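# Two-arm robot ties a tight knot in a rope

## Task

Make a knot in the rope and pull it tight. It counts only if the knot still holds once the robot has let go and the scene is ended. No part of the rope may drop off the table, be left lying off it, or sink more than about a finger's width below the table surface.

## Robot and tools

Robot: two arms, left_arm and right_arm, each ending in a two-finger gripper. Base poses in the scene frame: left_arm at (+0.019, +0.254, 0) m, quat_wxyz (+1.000, 0, 0, +0.015); right_arm at (+0.026, -0.228, 0) m, quat_wxyz (+1.000, 0, 0, +0.026). A camera stand sits behind the arms. Cameras: cam_high, cam_low, cam_left_wrist, cam_right_wrist, each 672x504.

Frame: the scene frame has its origin at table-top height, halfway between the nominal bases. +z is up, +x reaches out over the table, and left_arm is on the +y side. Image left and right do not match the arm names. A gripper's fingers point along its own +z and spread along its own y. end_effector_position is the spot between the pads, about 1 cm short of the fingertips. Printed positions and orientations may be off by a few cm, more when the arm is stretched.

The 14-number row: every moving argument is one flat list of 14 numbers covering both arms: dx, dy, dz, rx, ry, rz, opening for left_arm, then the same seven for right_arm. Each number lies in [-1, 1]. dx, dy, dz, rx, ry, rz are offsets, not poses: they are measured along scene-frame axes from that arm's Hand target as it stood when the action or move began, and the arm rotates about that point. 1.0 equals 0.6 m for position and 180 degrees for rotation; rx, ry, rz form a single rotation vector. A translation longer than 1.0 may be scaled down along its direction. opening is absolute, not an offset: +1 fully open (0.094 m), -1 closed. Sending 0 for an arm's six pose numbers asks nothing new of it, but the opening number is always a command, so repeat the current opening to keep the gripper as it is.

execute_actions(actions, cameras): actions is a list of actions; each action is a table of up to 15 rows, one row per 1/30 s step; a short table repeats its final row to fill 15 steps. All rows in an action count from the pose at that action's start, and each new action starts from the current Hand target, so repeating an offset moves further. An empty actions list returns images and the scene number. cameras: names, ["all"], or []; an unknown name invalidates the call.

move(target, speed, blend, opening_speed, grip_force, blocking, cameras): target is one 14-number row or a list of up to 15 rows; every row is an offset from the same starting Hand targets, not from the previous row. Grippers follow straight lines, ending together, capped at 10 s total. speed: m/s, 0.002 to 2.9, default 0.25 (turns up to twice that in rad/s); one value or one per target. blend: metres of corner rounding for lists, default 0 (full stop at each). opening_speed: scale units per second, 0.2 or more, for gentle closing. grip_force: newtons per pad, 10 to 50 (50 is full), one value or one per arm; it persists; lower forces close slowly. blocking=false returns after about 0.5 s while the motion continues. Paths ignore obstacles and the other arm, and fast moves overshoot and hit harder. Avoid paths passing near an arm's own base: the elbow may swing round.

wait(seconds): 0 to 3600; lets time pass, commands nothing, returns early if a running move ends. stop(): brakes a running move. zoom_image(camera, region): region [x0, y0, x1, y1] in pixels of that camera's newest image, at most 504 by 504. finished_scene(scene): scene is 1 or 2; ends the scene for good; make no further call in that reply. Scene 1 is practice and may be skipped, though damage there still counts.

Results: each arm's end_effector_position (m) and end_effector_quat_wxyz in the scene frame, Hand target (the last commanded pose after clipping; next offsets start here), Joint positions (last number = measured finger gap in m), joint torques, grip_measured (opening on the -1..+1 scale), Tool commands, and Joint velocities (may read within noise). A move adds a move: line such as done, off_target, moving, held or fault, plus limits (paced = pose clipped, held = steps withheld). done means at rest within 10 mm and 2 degrees; it says nothing about contact. Action calls also list some mid-motion positions.

Control notes: orientation commands are clipped to within 40 degrees of the measured one each step. Friction and gravity leave the gripper short, low or tilted; check after every move and send the remaining gap as a new offset. Small moves may not happen or may drift sideways. A blocked arm keeps pushing until commanded back past its gripper.

Gripping: grip_measured reads up to about 2.5 mm wide when empty and shows no stop when the pads meet the rope, so close well below the touch reading for a firm hold; to release, command well above grip_measured. The rope is thin and round, so squeeze further.

Avoid: dropping the rope or releasing it while it moves, letting rope fall off or below the table, fast impacts, hard pushes into table or fixtures, grippers or wrist cameras meeting each other (a gripper closing on the other's fingers counts as a collision), strain on wrist-camera cables, and arm stops. Motors heat when holding loads, stretched out or pushing; MOTOR HOT appears at 75 °C, at 90 °C the arm folds and idles, at 100 °C it collapses.

Each tool is called after ">>>" in YAML: its name, and indented under it one key for each argument.

## Session

>>> execute_actions:
  actions: []

Scene clock: 0.00 s.
left_arm: end_effector_position=(+0.4117, +0.2830, +0.1043) grip_measured=+1.000 end_effector_quat_wxyz=(+0.599, -0.047, +0.798, +0.038) | right_arm: end_effector_position=(+0.4242, -0.2220, +0.0974) grip_measured=+1.000 end_effector_quat_wxyz=(+0.589, +0.009, +0.806, -0.056)
Joint positions: left_arm=[0.006 1.523 0.344 0.895 -0.082 -0.02 0.094] | right_arm=[0.046 1.561 0.372 0.878 0.195 -0.021 0.094]
Joint velocities: within noise
Joint torques (N m): no reading
Heat: left arm: 47 °C; right arm: 42 °C.
Hand target: left_arm +0.4121, +0.2830, +0.1038; +0.597, -0.047, +0.800, +0.038 | right_arm +0.4272, -0.2218, +0.1044; +0.597, +0.010, +0.800, -0.055
Tool commands: left_gripper/opening=+1.0 right_gripper/opening=+1.0

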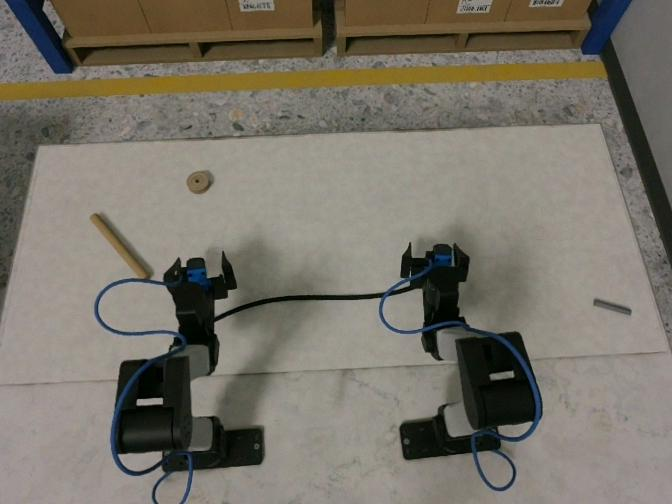

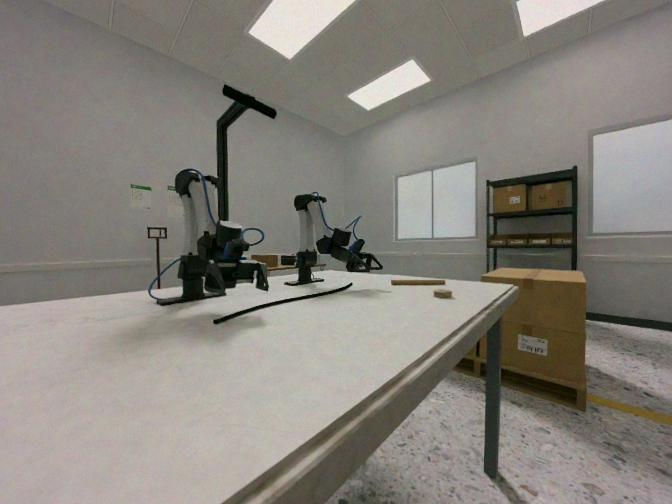

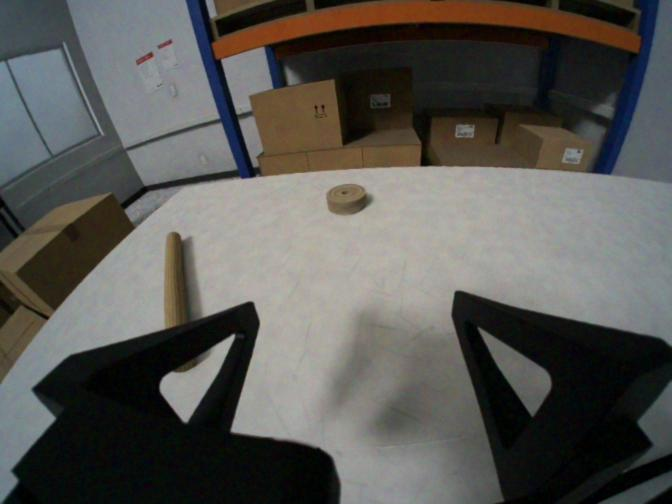

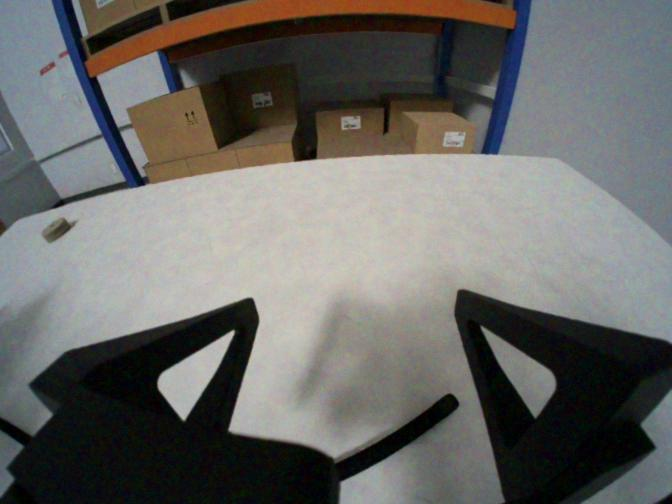

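>>> move:
  target: [0,0.25,0.15,0,0.41,0,1,0,-0.25,0.15,0,0.41,0,1]
  cameras: ["all"]
  speed: 0.4

Scene clock: 88.57 s.
left_arm: end_effector_position=(+0.4124, +0.4314, +0.1990) grip_measured=+1.000 end_effector_quat_wxyz=(+0.070, -0.022, +0.994, +0.080) | right_arm: end_effector_position=(+0.4235, -0.3685, +0.1967) grip_measured=+1.000 end_effector_quat_wxyz=(+0.063, -0.023, +0.995, -0.069)
Joint positions: left_arm=[0.352 2.101 2.271 -1.551 -0.1 0.348 0.094] | right_arm=[-0.355 2.079 2.231 -1.559 0.09 -0.357 0.094]
Joint torques (N m): left_arm=[0.09 -10.99 8.06 0.62 -0.23 0.18] | right_arm=[-0.17 -9.01 7.84 0.67 0.35 -0.05]
Heat: left arm: 51 °C; right arm: 48 °C.
Hand target: left_arm +0.4121, +0.4329, +0.1937; -0.003, -0.015, +0.998, +0.059 | right_arm +0.4273, -0.3718, +0.1944; -0.003, -0.025, +0.998, -0.050
Off the commanded pose: left_arm 0.005 m, 9 deg | right_arm 0.005 m, 8 deg.
joint sent to its limit (left arm) — joint 4 (wrist pitch), lower limit. The joint targets are off in orientation, not in position.
joint sent to its limit (right arm) — joint 4 (wrist pitch), lower limit. The joint targets are off in orientation, not in position.
move: off_target (left_arm, right_arm)

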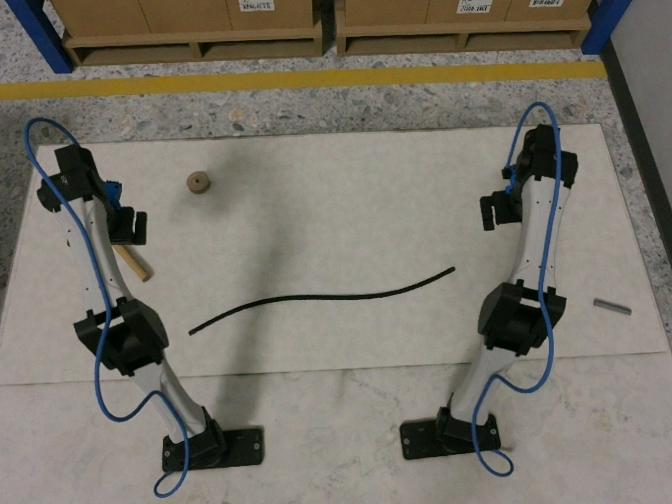

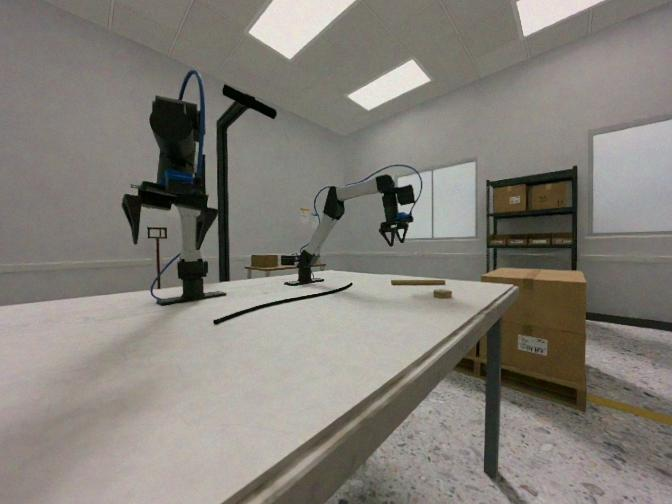

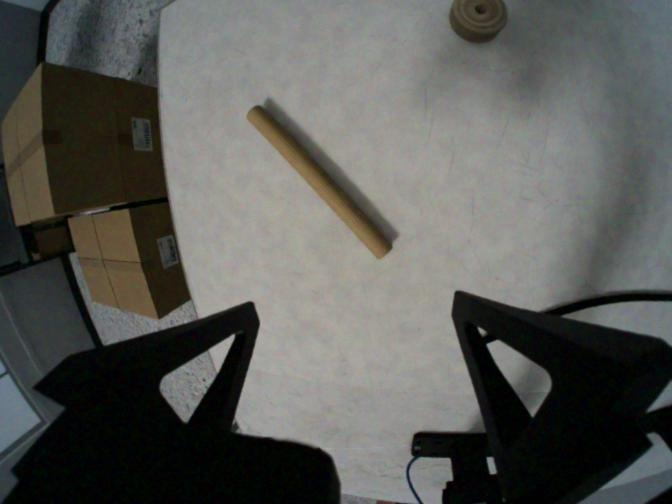

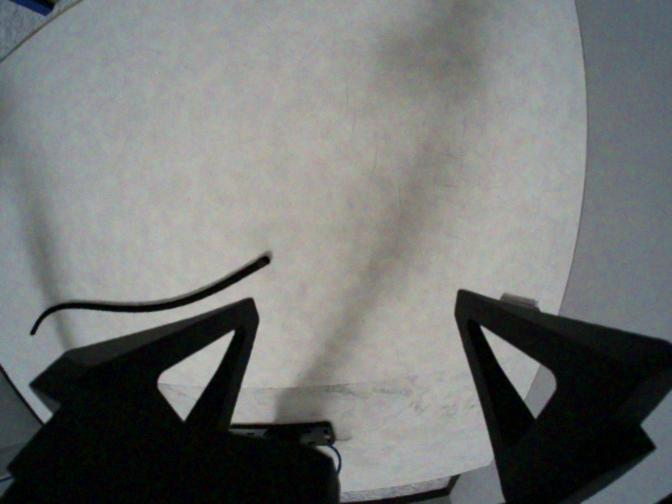

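>>> move:
  target: [-0.308,-0.3,-0.16,0,0,-0.34,0,-0.17,0.286,-0.16,0,0,-0.38,0]
  cameras: ["all"]
  speed: 0.4

Scene clock: 123.87 s.
left_arm: end_effector_position=(+0.2262, +0.2563, +0.0983) grip_measured=+0.002 end_effector_quat_wxyz=(+0.017, +0.488, +0.871, +0.053) | right_arm: end_effector_position=(+0.3254, -0.1996, +0.0889) grip_measured=+0.002 end_effector_quat_wxyz=(-0.050, +0.527, +0.847, -0.043)
Joint positions: left_arm=[-0.089 1.249 0.934 -1.178 -0.081 0.966 0.047] | right_arm=[0.045 1.816 1.437 -1.324 0.007 1.212 0.047]
Joint torques (N m): left_arm=[-0.38 -5.37 5.6 0.71 0.03 0.11] | right_arm=[0.46 -11.88 5.29 0.01 0.39 0.51]
Heat: left arm: 57 °C; right arm: 54 °C.
Hand target: left_arm +0.2273, +0.2529, +0.0977; +0.027, +0.495, +0.867, +0.052 | right_arm +0.3252, -0.2001, +0.0985; -0.031, +0.541, +0.840, -0.040
Off the commanded pose: left_arm 0.004 m, 2 deg | right_arm 0.010 m, 3 deg.
move: off_target (right_arm)

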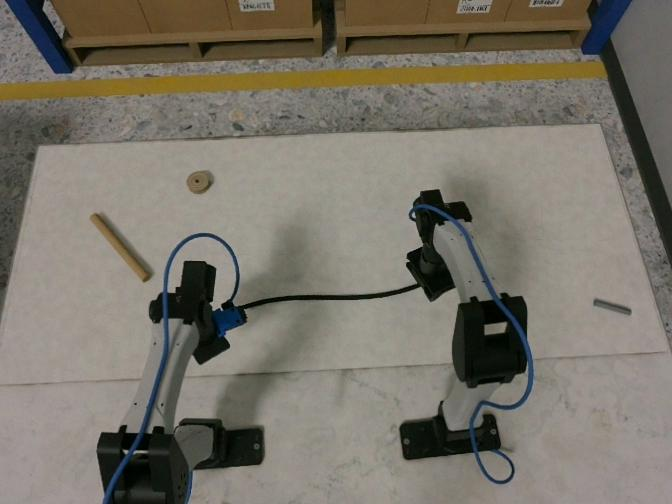

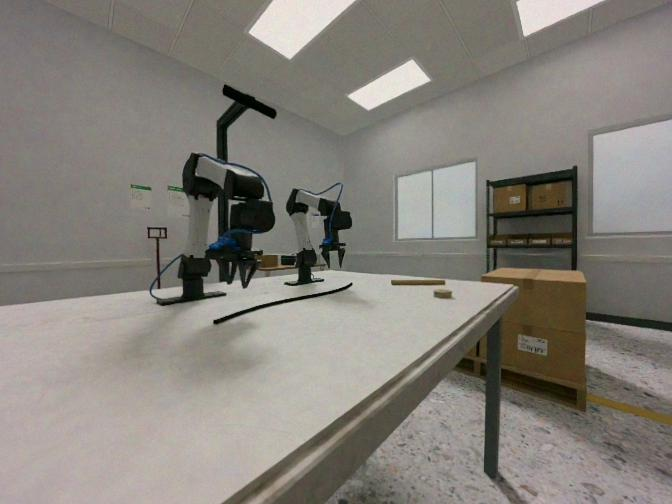

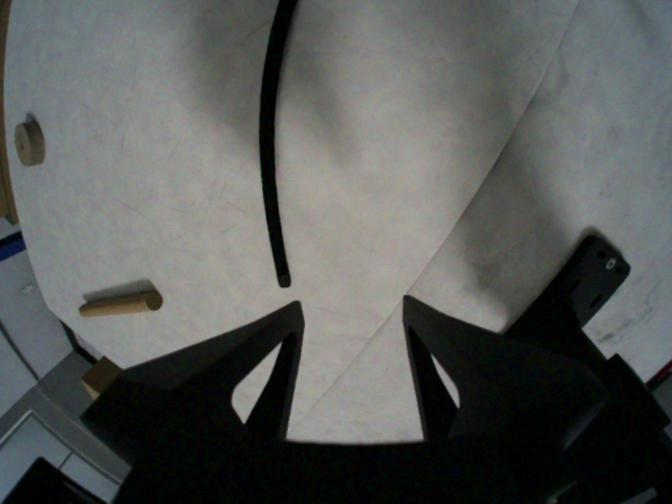

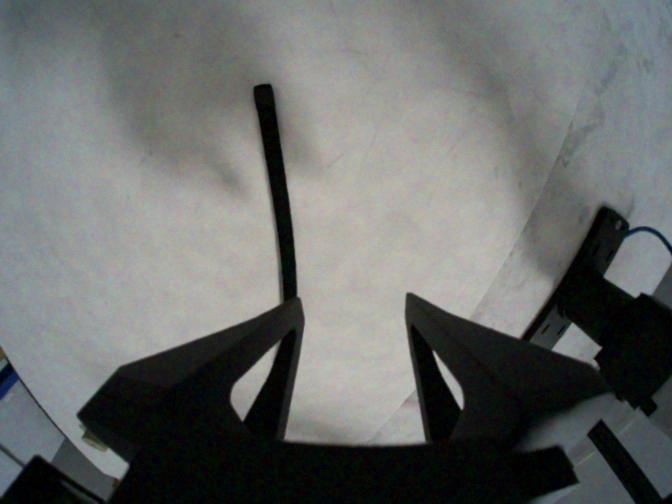

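>>> move:
  target: [0.07,0,-0.085,0,0,0,0.3,0.08,0,-0.07,0,0,0,0.3]
  cameras: ["all"]

Scene clock: 147.37 s.
left_arm: end_effector_position=(+0.2677, +0.2538, +0.0512) grip_measured=+0.298 end_effector_quat_wxyz=(+0.026, +0.493, +0.868, +0.058) | right_arm: end_effector_position=(+0.3658, -0.1957, +0.0583) grip_measured=+0.298 end_effector_quat_wxyz=(-0.038, +0.528, +0.848, -0.034)
Joint positions: left_arm=[-0.089 1.436 0.883 -0.92 -0.08 0.978 0.061] | right_arm=[0.045 1.961 1.51 -1.222 0.007 1.213 0.061]
Joint torques (N m): left_arm=[0.77 -4.7 5.85 0.76 0.04 0.11] | right_arm=[-0.55 -7.9 7.62 0.13 0.43 0.35]
Heat: left arm: 54 °C; right arm: 61 °C.
Hand target: left_arm +0.2692, +0.2530, +0.0466; +0.027, +0.495, +0.867, +0.052 | right_arm +0.3731, -0.2001, +0.0565; -0.031, +0.541, +0.840, -0.040
Off the commanded pose: left_arm 0.005 m, 1 deg | right_arm 0.009 m, 2 deg.
move: done

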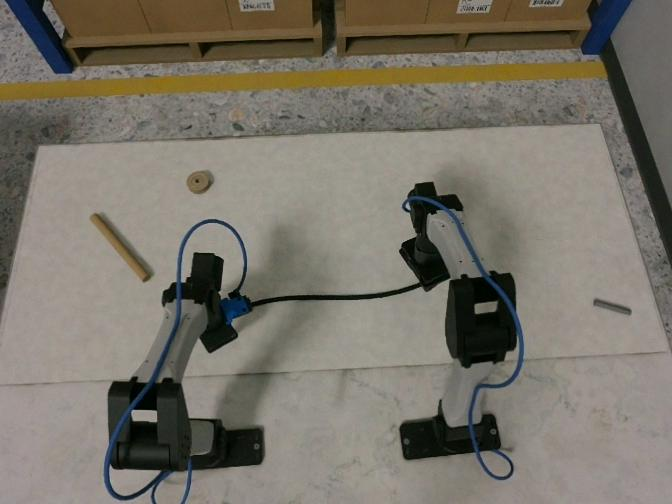

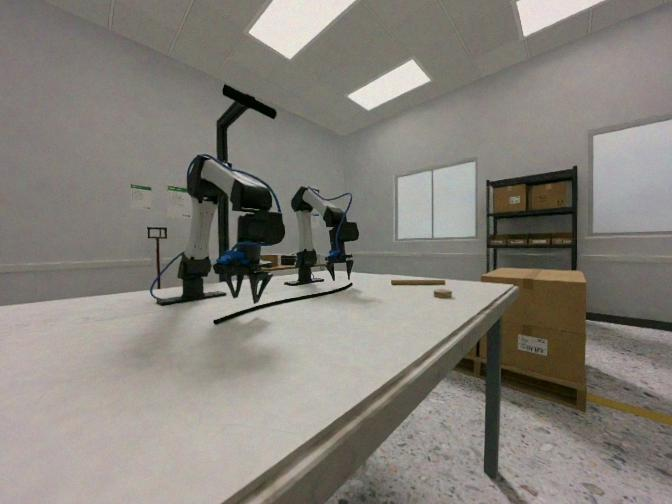

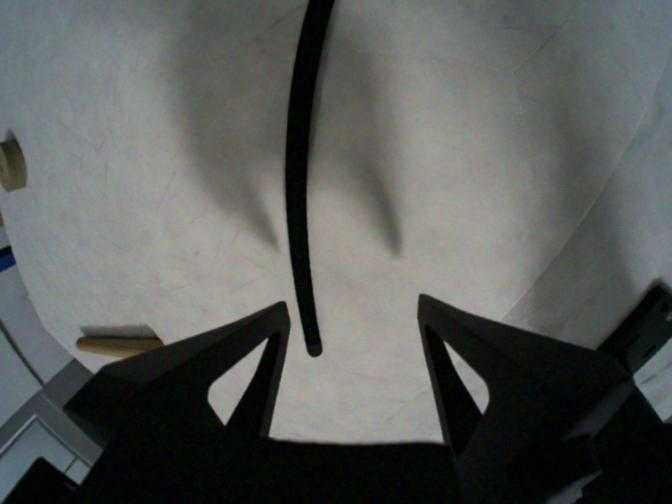

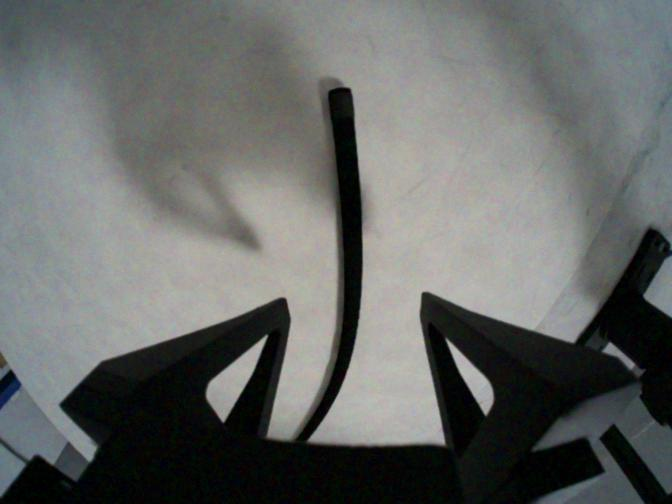

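>>> move:
  target:
    - [0.038,0.02,0,0,0,0,0.3,0.042,-0.09,0,0,0,0,0.3]
    - [0.038,0.02,-0.058,0,0,0,0.3,0.042,-0.09,-0.072,0,0,0,0.3]
  cameras: ["cam_left_wrist","cam_right_wrist"]

>>> move:
  target: [0,0,0,0,0,0,-1,0,0,0,0,0,0,-1]
  cameras: ["cam_left_wrist","cam_right_wrist"]

Scene clock: 159.40 s.
left_arm: end_effector_position=(+0.2877, +0.2660, +0.0221) grip_measured=+0.298 end_effector_quat_wxyz=(+0.020, +0.494, +0.868, +0.056) | right_arm: end_effector_position=(+0.3940, -0.2510, +0.0244) grip_measured=+0.298 end_effector_quat_wxyz=(-0.036, +0.542, +0.839, -0.034)
Joint positions: left_arm=[-0.038 1.568 0.881 -0.794 -0.079 1.031 0.061] | right_arm=[-0.104 2.09 1.563 -1.14 0.024 1.097 0.061]
Joint torques (N m): left_arm=[0.84 -4.72 4.51 1.12 0.07 0.09] | right_arm=[-0.16 -8.76 5.2 0.54 0.41 0.03]
Heat: left arm: 53 °C; right arm: 59 °C.
Hand target: left_arm +0.2921, +0.2650, +0.0119; +0.027, +0.495, +0.867, +0.052 | right_arm +0.3984, -0.2542, +0.0133; -0.031, +0.541, +0.840, -0.040
Off the commanded pose: left_arm 0.011 m, 1 deg | right_arm 0.012 m, 1 deg.
move: off_target (left_arm, right_arm)

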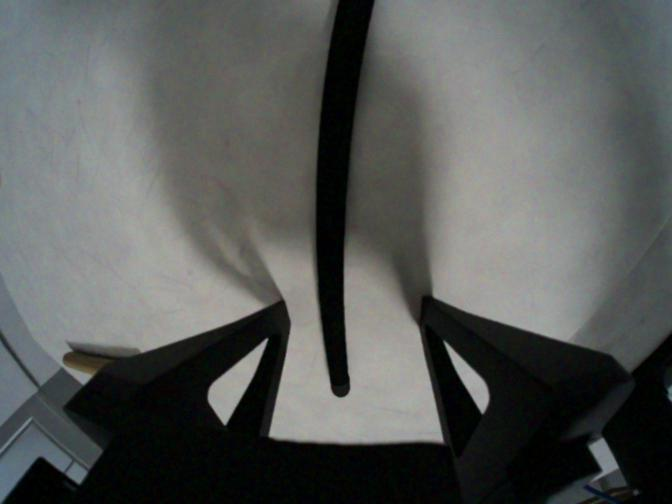

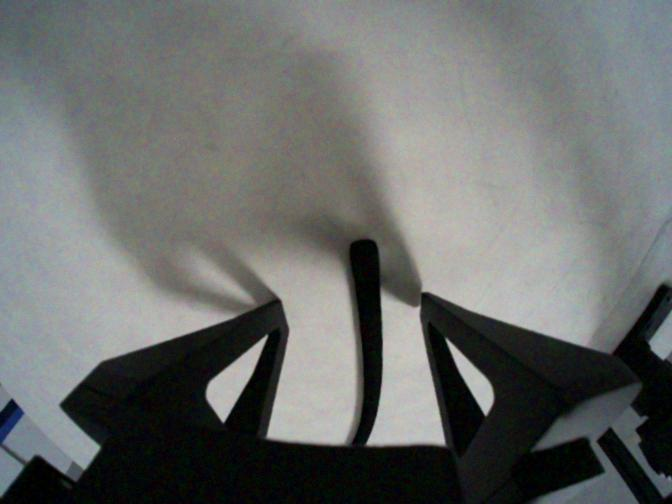

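Scene clock: 159.90 s.
left_arm: end_effector_position=(+0.2922, +0.2655, +0.0225) grip_measured=-0.845 end_effector_quat_wxyz=(+0.029, +0.493, +0.867, +0.060) | right_arm: end_effector_position=(+0.4004, -0.2513, +0.0239) grip_measured=-0.859 end_effector_quat_wxyz=(-0.025, +0.543, +0.839, -0.028)
Joint positions: left_arm=[-0.038 1.568 0.881 -0.776 -0.076 1.031 0.007] | right_arm=[-0.104 2.09 1.563 -1.114 0.024 1.097 0.007]
Joint torques (N m): left_arm=[0.83 -4.79 4.53 0.95 0.05 0.09] | right_arm=[-0.16 -8.85 5.23 0.27 0.4 0.03]
Heat: left arm: 53 °C; right arm: 59 °C.
Hand target: left_arm +0.2921, +0.2650, +0.0119; +0.027, +0.495, +0.867, +0.052 | right_arm +0.3984, -0.2542, +0.0133; -0.031, +0.541, +0.840, -0.040
Off the commanded pose: left_arm 0.011 m, 1 deg | right_arm 0.011 m, 2 deg.
move: done

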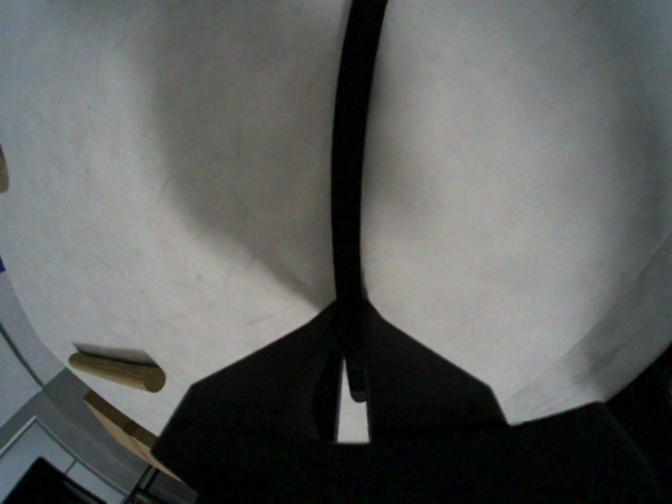

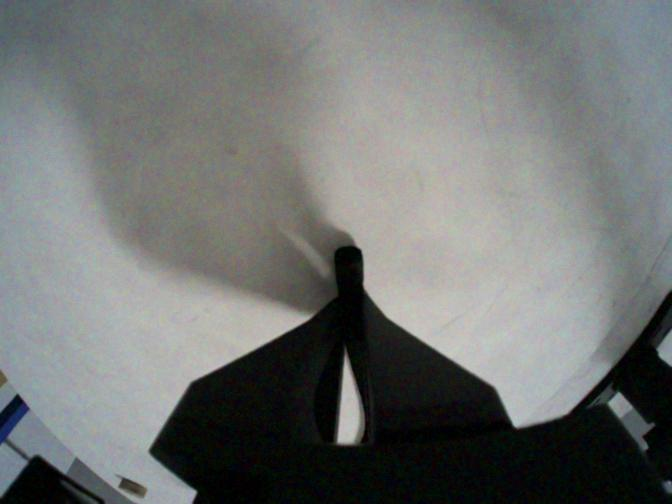

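>>> move:
  target:
    - [0.097,-0.158,0.03,0,0,0,-1,0.17,0.09,0.13,0,0,0,-1]
    - [0.097,-0.158,0.02,0,0,0,-1,0.203,0.29,0.13,0,0,0,-1]
    - [0.097,-0.158,0.02,0,0,0,-1,0.07,0.423,0.13,0,0,0,-1]
    - [0.097,-0.158,0.02,0,0,0,-1,-0.213,0.423,0.13,0,0,0,-1]
  cameras: ["cam_high","cam_low","cam_right_wrist","cam_left_wrist"]
  blend: 0.03

Scene clock: 199.17 s.
left_arm: end_effector_position=(+0.3501, +0.1728, +0.0268) grip_measured=-0.845 end_effector_quat_wxyz=(+0.036, +0.495, +0.866, +0.055) | right_arm: end_effector_position=(+0.2699, -0.0016, +0.0797) grip_measured=-0.859 end_effector_quat_wxyz=(-0.045, +0.538, +0.840, -0.058)
Joint positions: left_arm=[-0.318 1.816 1.183 -0.841 -0.091 0.755 0.007] | right_arm=[0.666 1.944 1.568 -1.331 -0.054 1.855 0.007]
Joint torques (N m): left_arm=[-0.34 -8.05 7.77 0.44 -0.08 -0.1] | right_arm=[0.59 -13.39 5.31 0.06 0.34 0.24]
Heat: left arm: 51 °C; right arm: 60 °C.
Hand target: left_arm +0.3503, +0.1703, +0.0239; +0.027, +0.495, +0.867, +0.052 | right_arm +0.2705, -0.0005, +0.0913; -0.031, +0.541, +0.840, -0.040
Off the commanded pose: left_arm 0.004 m, 1 deg | right_arm 0.012 m, 3 deg.
move: off_target (right_arm)

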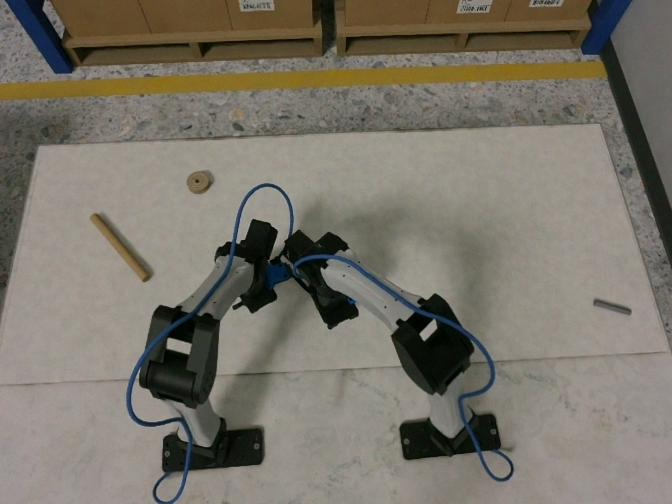

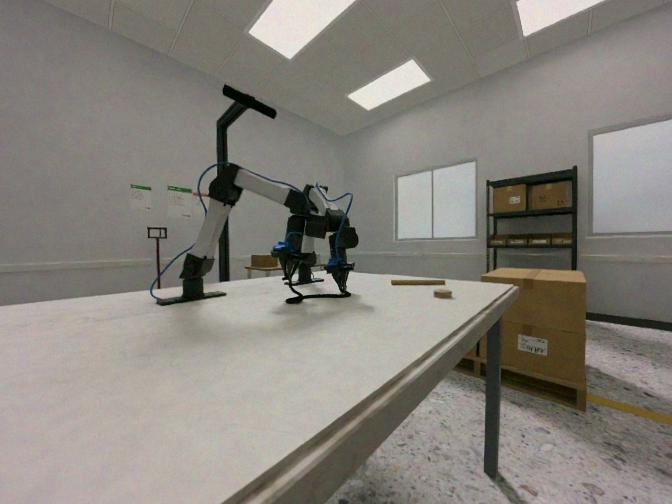

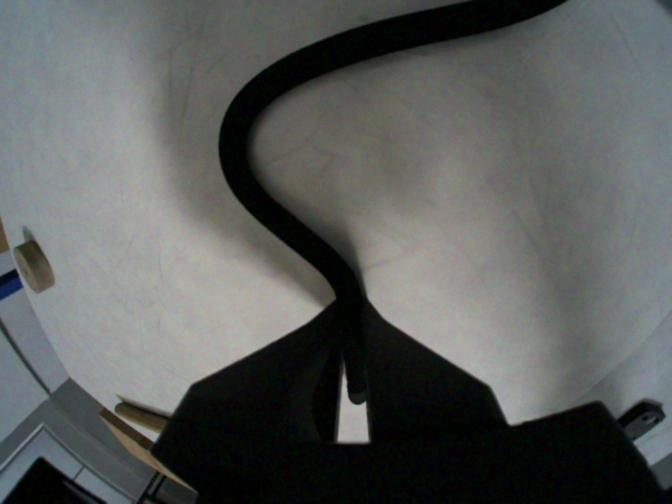

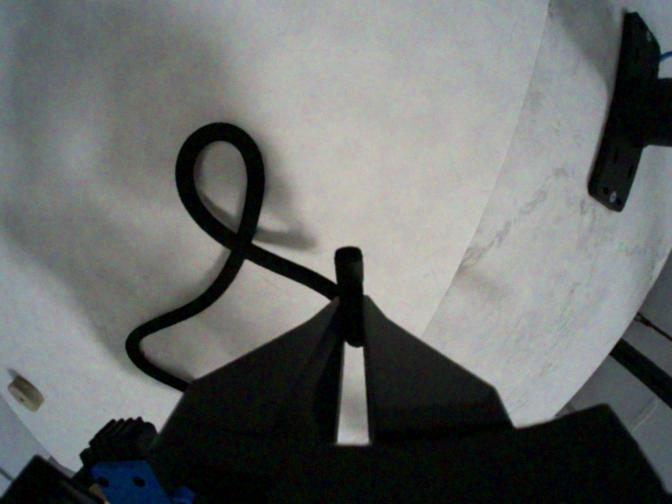

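>>> move:
  target:
    - [0,0,0,0,0,0,-1,0.065,-0.082,-0.06,0,0,0,-1]
    - [0,0,0,0,0,0,-1,0.065,-0.082,-0.12,0,0,0,-0.4]
    - [0,0,0,0,0,0,-1,0.065,-0.082,0.05,0,0,0,-0.4]
  cameras: ["cam_high","cam_right_wrist","cam_left_wrist"]

Scene clock: 224.07 s.
left_arm: end_effector_position=(+0.3501, +0.1728, +0.0268) grip_measured=-0.845 end_effector_quat_wxyz=(+0.036, +0.495, +0.866, +0.055) | right_arm: end_effector_position=(+0.3047, -0.0481, +0.1107) grip_measured=-0.402 end_effector_quat_wxyz=(-0.040, +0.541, +0.838, -0.050)
Joint positions: left_arm=[-0.318 1.816 1.183 -0.841 -0.091 0.755 0.007] | right_arm=[0.503 1.921 1.662 -1.437 -0.03 1.7 0.028]
Joint torques (N m): left_arm=[-0.34 -8.08 7.77 0.44 -0.09 -0.1] | right_arm=[-0.59 -10.89 7.71 -0.11 0.3 -0.02]
Heat: left arm: 55 °C; right arm: 66 °C.
Hand target: left_arm +0.3503, +0.1703, +0.0239; +0.027, +0.495, +0.867, +0.052 | right_arm +0.3095, -0.0496, +0.1213; -0.031, +0.541, +0.840, -0.040
Off the commanded pose: left_arm 0.004 m, 1 deg | right_arm 0.012 m, 2 deg.
move: off_target (right_arm)
Images, in order (width x height): cam_high 672x504, cam_left_wrist 672x504, cam_right_wrist 672x504.

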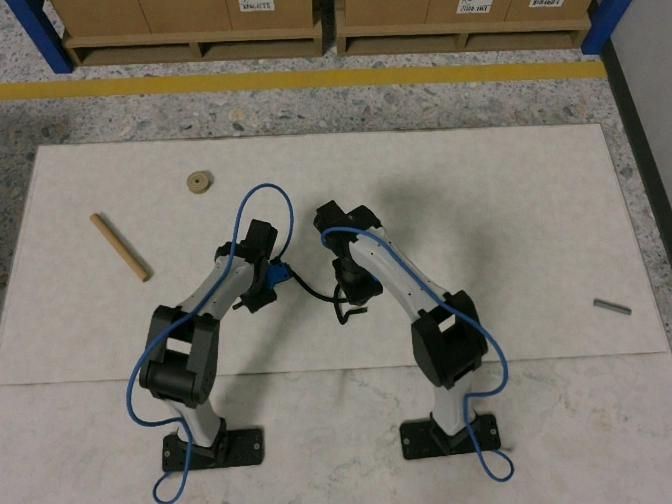

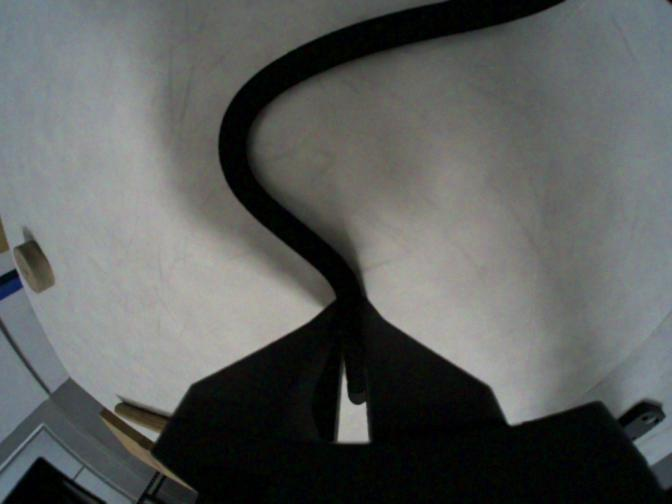

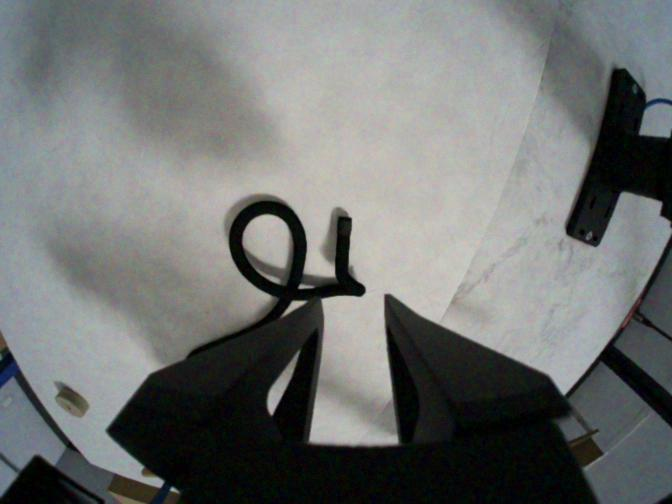

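>>> move:
  target:
    - [0,0,0,0,0,0,-1,0.047,0.013,-0.1,0,0,0,-0.5]
    - [0,0,0,0,0,0,-1,0.047,0.013,-0.18,0,0,0,-1]
    - [0,0,0,0,0,0,-1,0.047,0.013,-0.093,0,0,0,-1]
    - [0,0,0,0,0,0,-1,-0.04,-0.027,-0.085,0,0,0,-1]
    - [0,0,0,0,0,0,-1,-0.045,-0.029,-0.165,0,0,0,-0.5]
    - [0,0,0,0,0,0,-1,-0.045,-0.029,0,0,0,0,-0.5]
  cameras: ["cam_high","cam_right_wrist"]

Scene clock: 248.77 s.
left_arm: end_effector_position=(+0.3501, +0.1728, +0.0268) grip_measured=-0.845 end_effector_quat_wxyz=(+0.036, +0.495, +0.866, +0.055) | right_arm: end_effector_position=(+0.2801, -0.0698, +0.1126) grip_measured=-0.502 end_effector_quat_wxyz=(-0.040, +0.540, +0.839, -0.048)
Joint positions: left_arm=[-0.318 1.816 1.183 -0.841 -0.091 0.755 0.007] | right_arm=[0.486 1.79 1.501 -1.402 -0.029 1.68 0.023]
Joint torques (N m): left_arm=[-0.32 -8.1 7.79 0.44 -0.08 -0.1] | right_arm=[0.61 -9.21 7.66 -0.07 0.3 0.19]
Heat: left arm: 57 °C; right arm: 64 °C.
Hand target: left_arm +0.3503, +0.1703, +0.0239; +0.027, +0.495, +0.867, +0.052 | right_arm +0.2826, -0.0670, +0.1214; -0.031, +0.541, +0.840, -0.040
Off the commanded pose: left_arm 0.004 m, 1 deg | right_arm 0.010 m, 1 deg.
move: done; target 2's new opening was sent with right_arm's hand 0.012 m and 1 deg from that target

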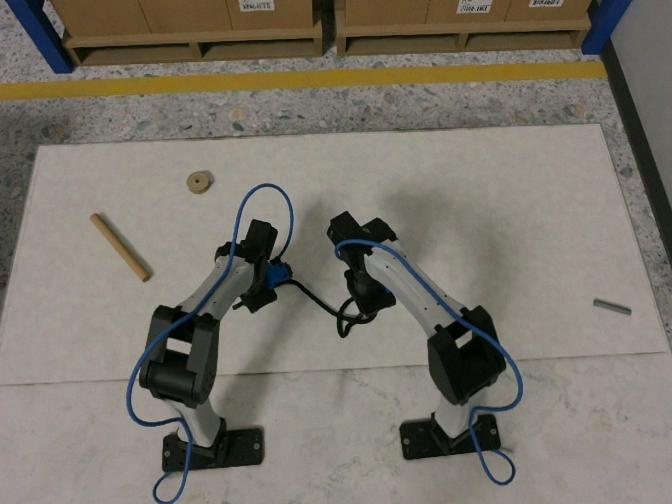

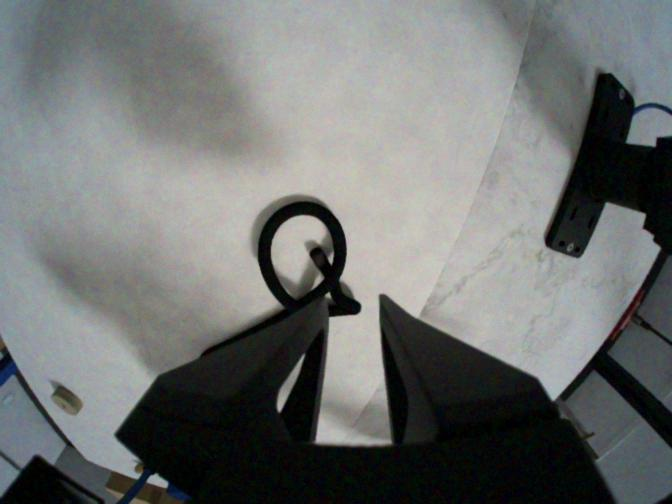

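>>> zoom_image:
  camera: "cam_right_wrist"
  region: [220, 180, 400, 330]

Scaled by 2.800 from the camera's image (finer frame: 960x720).

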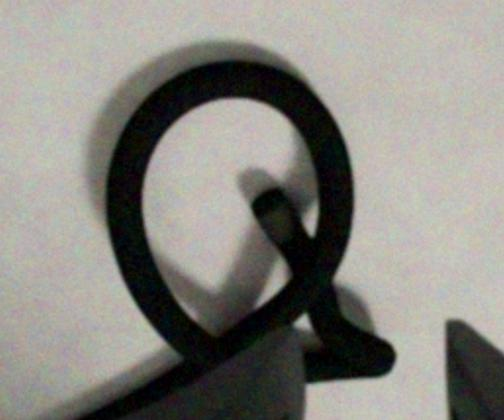

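>>> move:
  target:
    - [0,0,0,0,0,0,-1,0.0325,0.0095,-0.08,0,0,0,-0.5]
    - [0,0,0,0,0,0,-1,0.0325,0.0095,-0.17,0,0,0,-1]
  cameras: ["cam_right_wrist"]
  speed: 0.15

>>> move:
  target: [0,0,0,0,0,0,-1,0,-0.01,0.1,0,0,0,-1]
  cameras: ["cam_right_wrist","cam_high","cam_low"]
  speed: 0.15

Scene clock: 269.73 s.
left_arm: end_effector_position=(+0.3501, +0.1728, +0.0268) grip_measured=-0.845 end_effector_quat_wxyz=(+0.036, +0.495, +0.866, +0.055) | right_arm: end_effector_position=(+0.3003, -0.0612, +0.0279) grip_measured=-0.996 end_effector_quat_wxyz=(-0.030, +0.542, +0.839, -0.037)
Joint positions: left_arm=[-0.318 1.816 1.183 -0.841 -0.091 0.755 0.007] | right_arm=[0.482 1.909 1.313 -1.067 -0.02 1.68 0]
Joint torques (N m): left_arm=[-0.34 -8.08 7.79 0.44 -0.08 -0.09] | right_arm=[-0.27 -7.21 4.96 0.35 0.19 0.01]
Heat: left arm: 57 °C; right arm: 59 °C.
Hand target: left_arm +0.3503, +0.1703, +0.0239; +0.027, +0.495, +0.867, +0.052 | right_arm +0.3020, -0.0614, +0.0193; -0.031, +0.541, +0.840, -0.040
Off the commanded pose: left_arm 0.004 m, 1 deg | right_arm 0.009 m, 0 deg.
move: done; target 2's new opening was sent with right_arm's hand 0.012 m and 1 deg from that target

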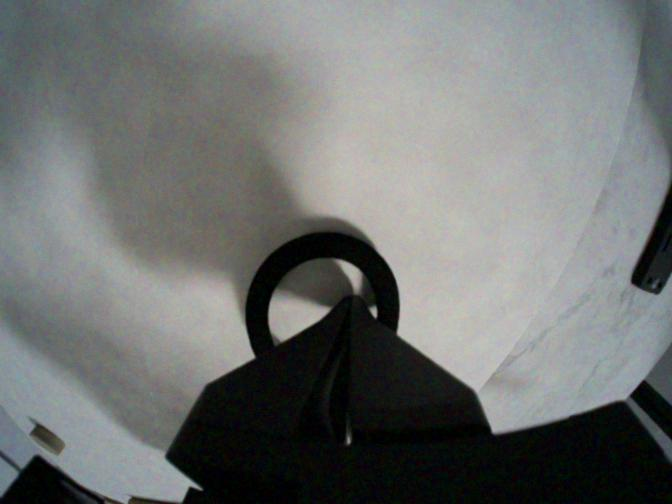

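Scene clock: 271.10 s.
left_arm: end_effector_position=(+0.3501, +0.1728, +0.0268) grip_measured=-0.845 end_effector_quat_wxyz=(+0.036, +0.495, +0.866, +0.055) | right_arm: end_effector_position=(+0.2954, -0.0681, +0.0637) grip_measured=-0.996 end_effector_quat_wxyz=(-0.042, +0.541, +0.838, -0.060)
Joint positions: left_arm=[-0.318 1.816 1.183 -0.841 -0.091 0.755 0.007] | right_arm=[0.471 1.891 1.431 -1.255 -0.02 1.669 0]
Joint torques (N m): left_arm=[-0.35 -8.06 7.79 0.44 -0.08 -0.09] | right_arm=[-0.62 -12.05 7.49 -0.12 0.23 -0.05]
Heat: left arm: 57 °C; right arm: 59 °C.
Hand target: left_arm +0.3503, +0.1703, +0.0239; +0.027, +0.495, +0.867, +0.052 | right_arm +0.3020, -0.0673, +0.0793; -0.031, +0.541, +0.840, -0.040
Off the commanded pose: left_arm 0.004 m, 1 deg | right_arm 0.017 m, 3 deg.
move: off_target (right_arm)
Images, in order (width x height): cam_high 672x504, cam_low 672x504, cam_right_wrist 672x504.

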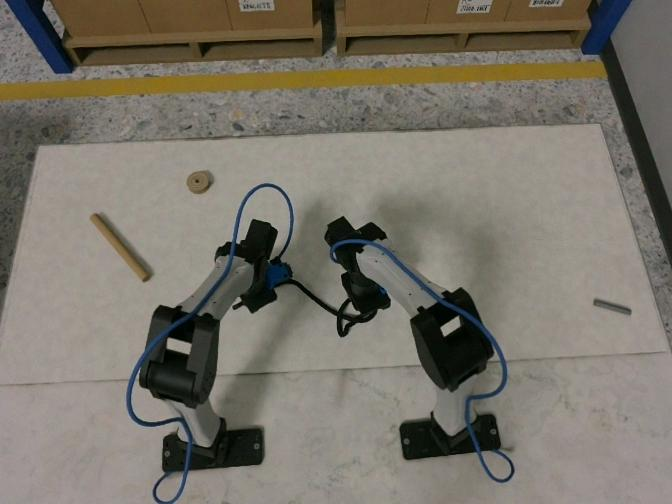

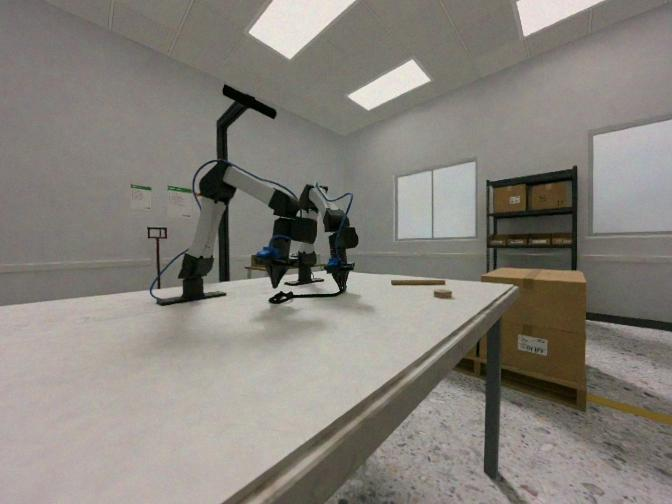

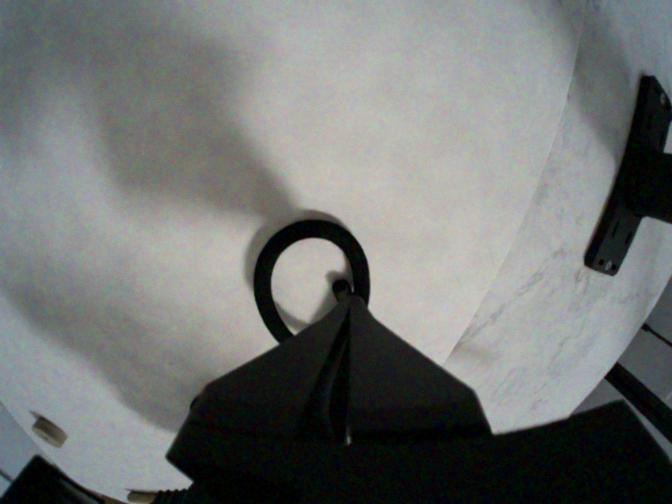

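>>> move:
  target:
    - [0,0,0,0,0,0,-1,0.005,-0.028,0.02,0,0,0.25,-0.5]
    - [0,0,0,0,0,0,-1,0.005,-0.028,-0.11,0,0,0.25,-1]
    - [0,0,0,0,0,0,-1,0.005,-0.028,-0.05,0,0,0.25,-1]
    - [0,0,0,0,0,0,-1,-0.062,-0.06,-0.05,0,0,0.25,-1]
    - [0,0,0,0,0,0,-1,-0.065,-0.061,-0.1,0,0,0.25,-0.5]
    - [0,0,0,0,0,0,-1,-0.065,-0.061,0.05,0,0,0.25,-0.5]
  cameras: ["cam_right_wrist","cam_high"]

>>> zoom_image:
  camera: "cam_right_wrist"
  region: [200, 130, 480, 330]

Scene clock: 311.40 s.
left_arm: end_effector_position=(+0.3494, +0.1711, +0.0267) grip_measured=-0.845 end_effector_quat_wxyz=(+0.036, +0.497, +0.865, +0.054) | right_arm: end_effector_position=(+0.2586, -0.1055, +0.1000) grip_measured=-0.502 end_effector_quat_wxyz=(-0.026, +0.183, +0.981, -0.054)
Joint positions: left_arm=[-0.323 1.816 1.183 -0.842 -0.089 0.755 0.007] | right_arm=[0.462 1.646 1.285 -1.32 0.049 0.886 0.023]
Joint torques (N m): left_arm=[0.05 -8.06 7.77 0.44 -0.1 -0.1] | right_arm=[0.18 -8.02 7.73 -0.01 0.34 -0.02]
Heat: left arm: 58 °C; right arm: 62 °C.
Hand target: left_arm +0.3503, +0.1702, +0.0239; +0.027, +0.495, +0.867, +0.052 | right_arm +0.2629, -0.1039, +0.1093; -0.014, +0.178, +0.983, -0.048
Off the commanded pose: left_arm 0.003 m, 1 deg | right_arm 0.010 m, 2 deg.
move: done
Images, in order (width x height): cam_high 672x504, cam_right_wrist 672x504.

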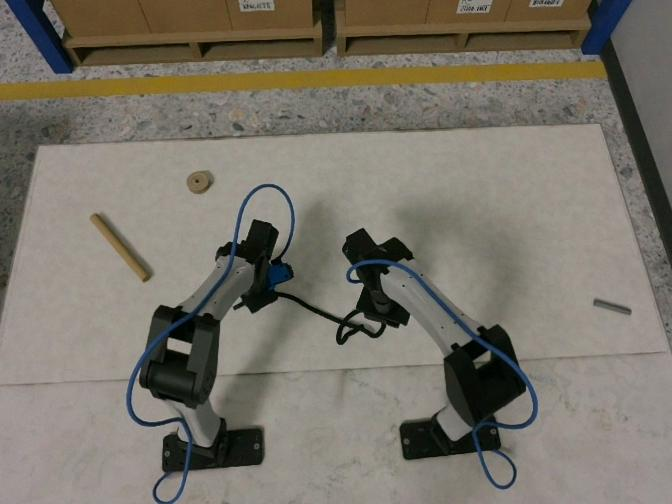

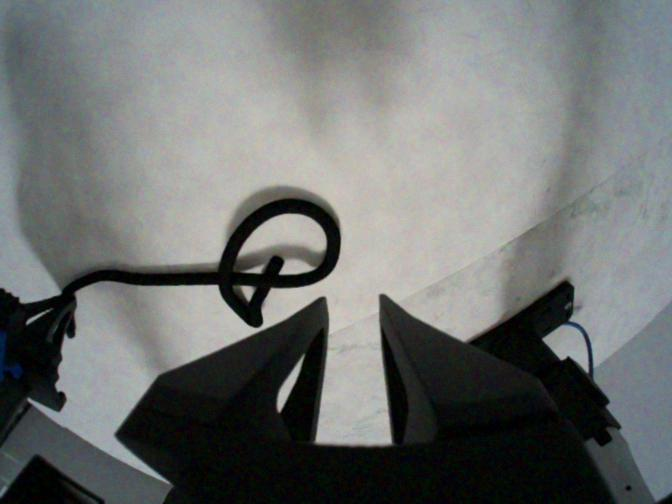

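Scaled by 1.800 from the camera's image (finer frame: 960x720).

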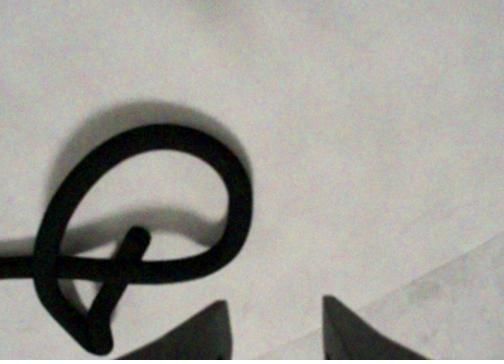

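>>> move:
  target:
    - [0,0,0,0,0,0,-1,0.020,0.064,-0.1,0,0,0,-0.55]
    - [0,0,0,0,0,0,-1,0.020,0.064,-0.168,0,0,0,-1]
    - [0,0,0,0,0,0,-1,0.020,0.04,0.03,0,0,0,-1]
  cameras: ["cam_right_wrist","cam_high"]
  speed: 0.2

Scene clock: 330.03 s.
left_arm: end_effector_position=(+0.3494, +0.1711, +0.0267) grip_measured=-0.845 end_effector_quat_wxyz=(+0.036, +0.497, +0.865, +0.054) | right_arm: end_effector_position=(+0.2705, -0.0796, +0.1169) grip_measured=-0.996 end_effector_quat_wxyz=(-0.025, +0.183, +0.981, -0.057)
Joint positions: left_arm=[-0.323 1.816 1.183 -0.842 -0.089 0.755 0.007] | right_arm=[0.521 1.733 1.449 -1.402 0.049 0.945 0]
Joint torques (N m): left_arm=[0.05 -8.08 7.79 0.44 -0.1 -0.1] | right_arm=[-0.59 -9.28 7.79 -0.04 0.28 -0.14]
Heat: left arm: 58 °C; right arm: 60 °C.
Hand target: left_arm +0.3503, +0.1702, +0.0239; +0.027, +0.495, +0.867, +0.052 | right_arm +0.2750, -0.0799, +0.1274; -0.013, +0.178, +0.983, -0.048
Off the commanded pose: left_arm 0.003 m, 1 deg | right_arm 0.011 m, 2 deg.
move: off_target (right_arm); target 2's new opening was sent with right_arm's hand 0.014 m and 1 deg from that target
Images, in order (width x height): cam_high 672x504, cam_right_wrist 672x504.

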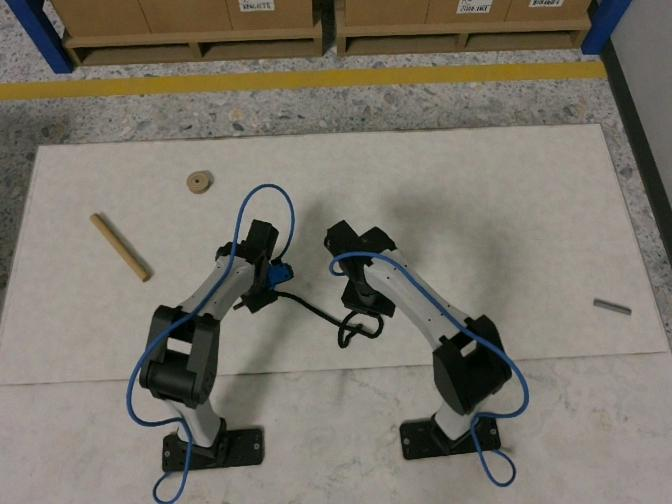

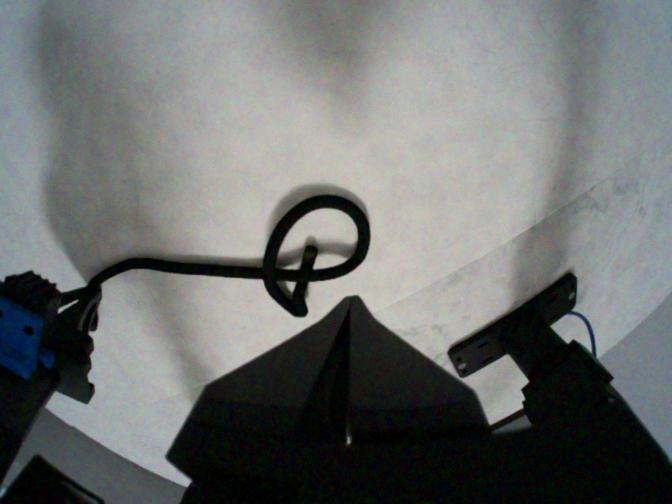

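>>> move:
  target: [0,0,0,0,0,0,-1,0.012,0.035,-0.12,0,0,0,-0.55]
  cameras: ["cam_right_wrist"]

Scene clock: 337.87 s.
left_arm: end_effector_position=(+0.3494, +0.1711, +0.0267) grip_measured=-0.845 end_effector_quat_wxyz=(+0.036, +0.497, +0.865, +0.054) | right_arm: end_effector_position=(+0.2826, -0.0610, +0.0618) grip_measured=-0.552 end_effector_quat_wxyz=(-0.009, +0.180, +0.983, -0.044)
Joint positions: left_arm=[-0.323 1.816 1.183 -0.842 -0.089 0.755 0.007] | right_arm=[0.551 1.8 1.313 -1.158 0.049 0.967 0.021]
Joint torques (N m): left_arm=[0.06 -8.08 7.79 0.44 -0.1 -0.09] | right_arm=[0.4 -6.52 5.61 0.27 0.24 0.11]
Heat: left arm: 58 °C; right arm: 60 °C.
Hand target: left_arm +0.3503, +0.1702, +0.0239; +0.027, +0.495, +0.867, +0.052 | right_arm +0.2821, -0.0590, +0.0553; -0.014, +0.178, +0.983, -0.049
Off the commanded pose: left_arm 0.003 m, 1 deg | right_arm 0.007 m, 1 deg.
move: done

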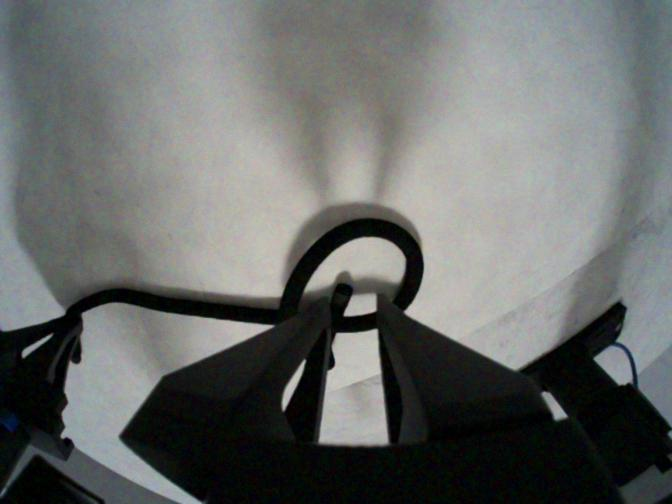

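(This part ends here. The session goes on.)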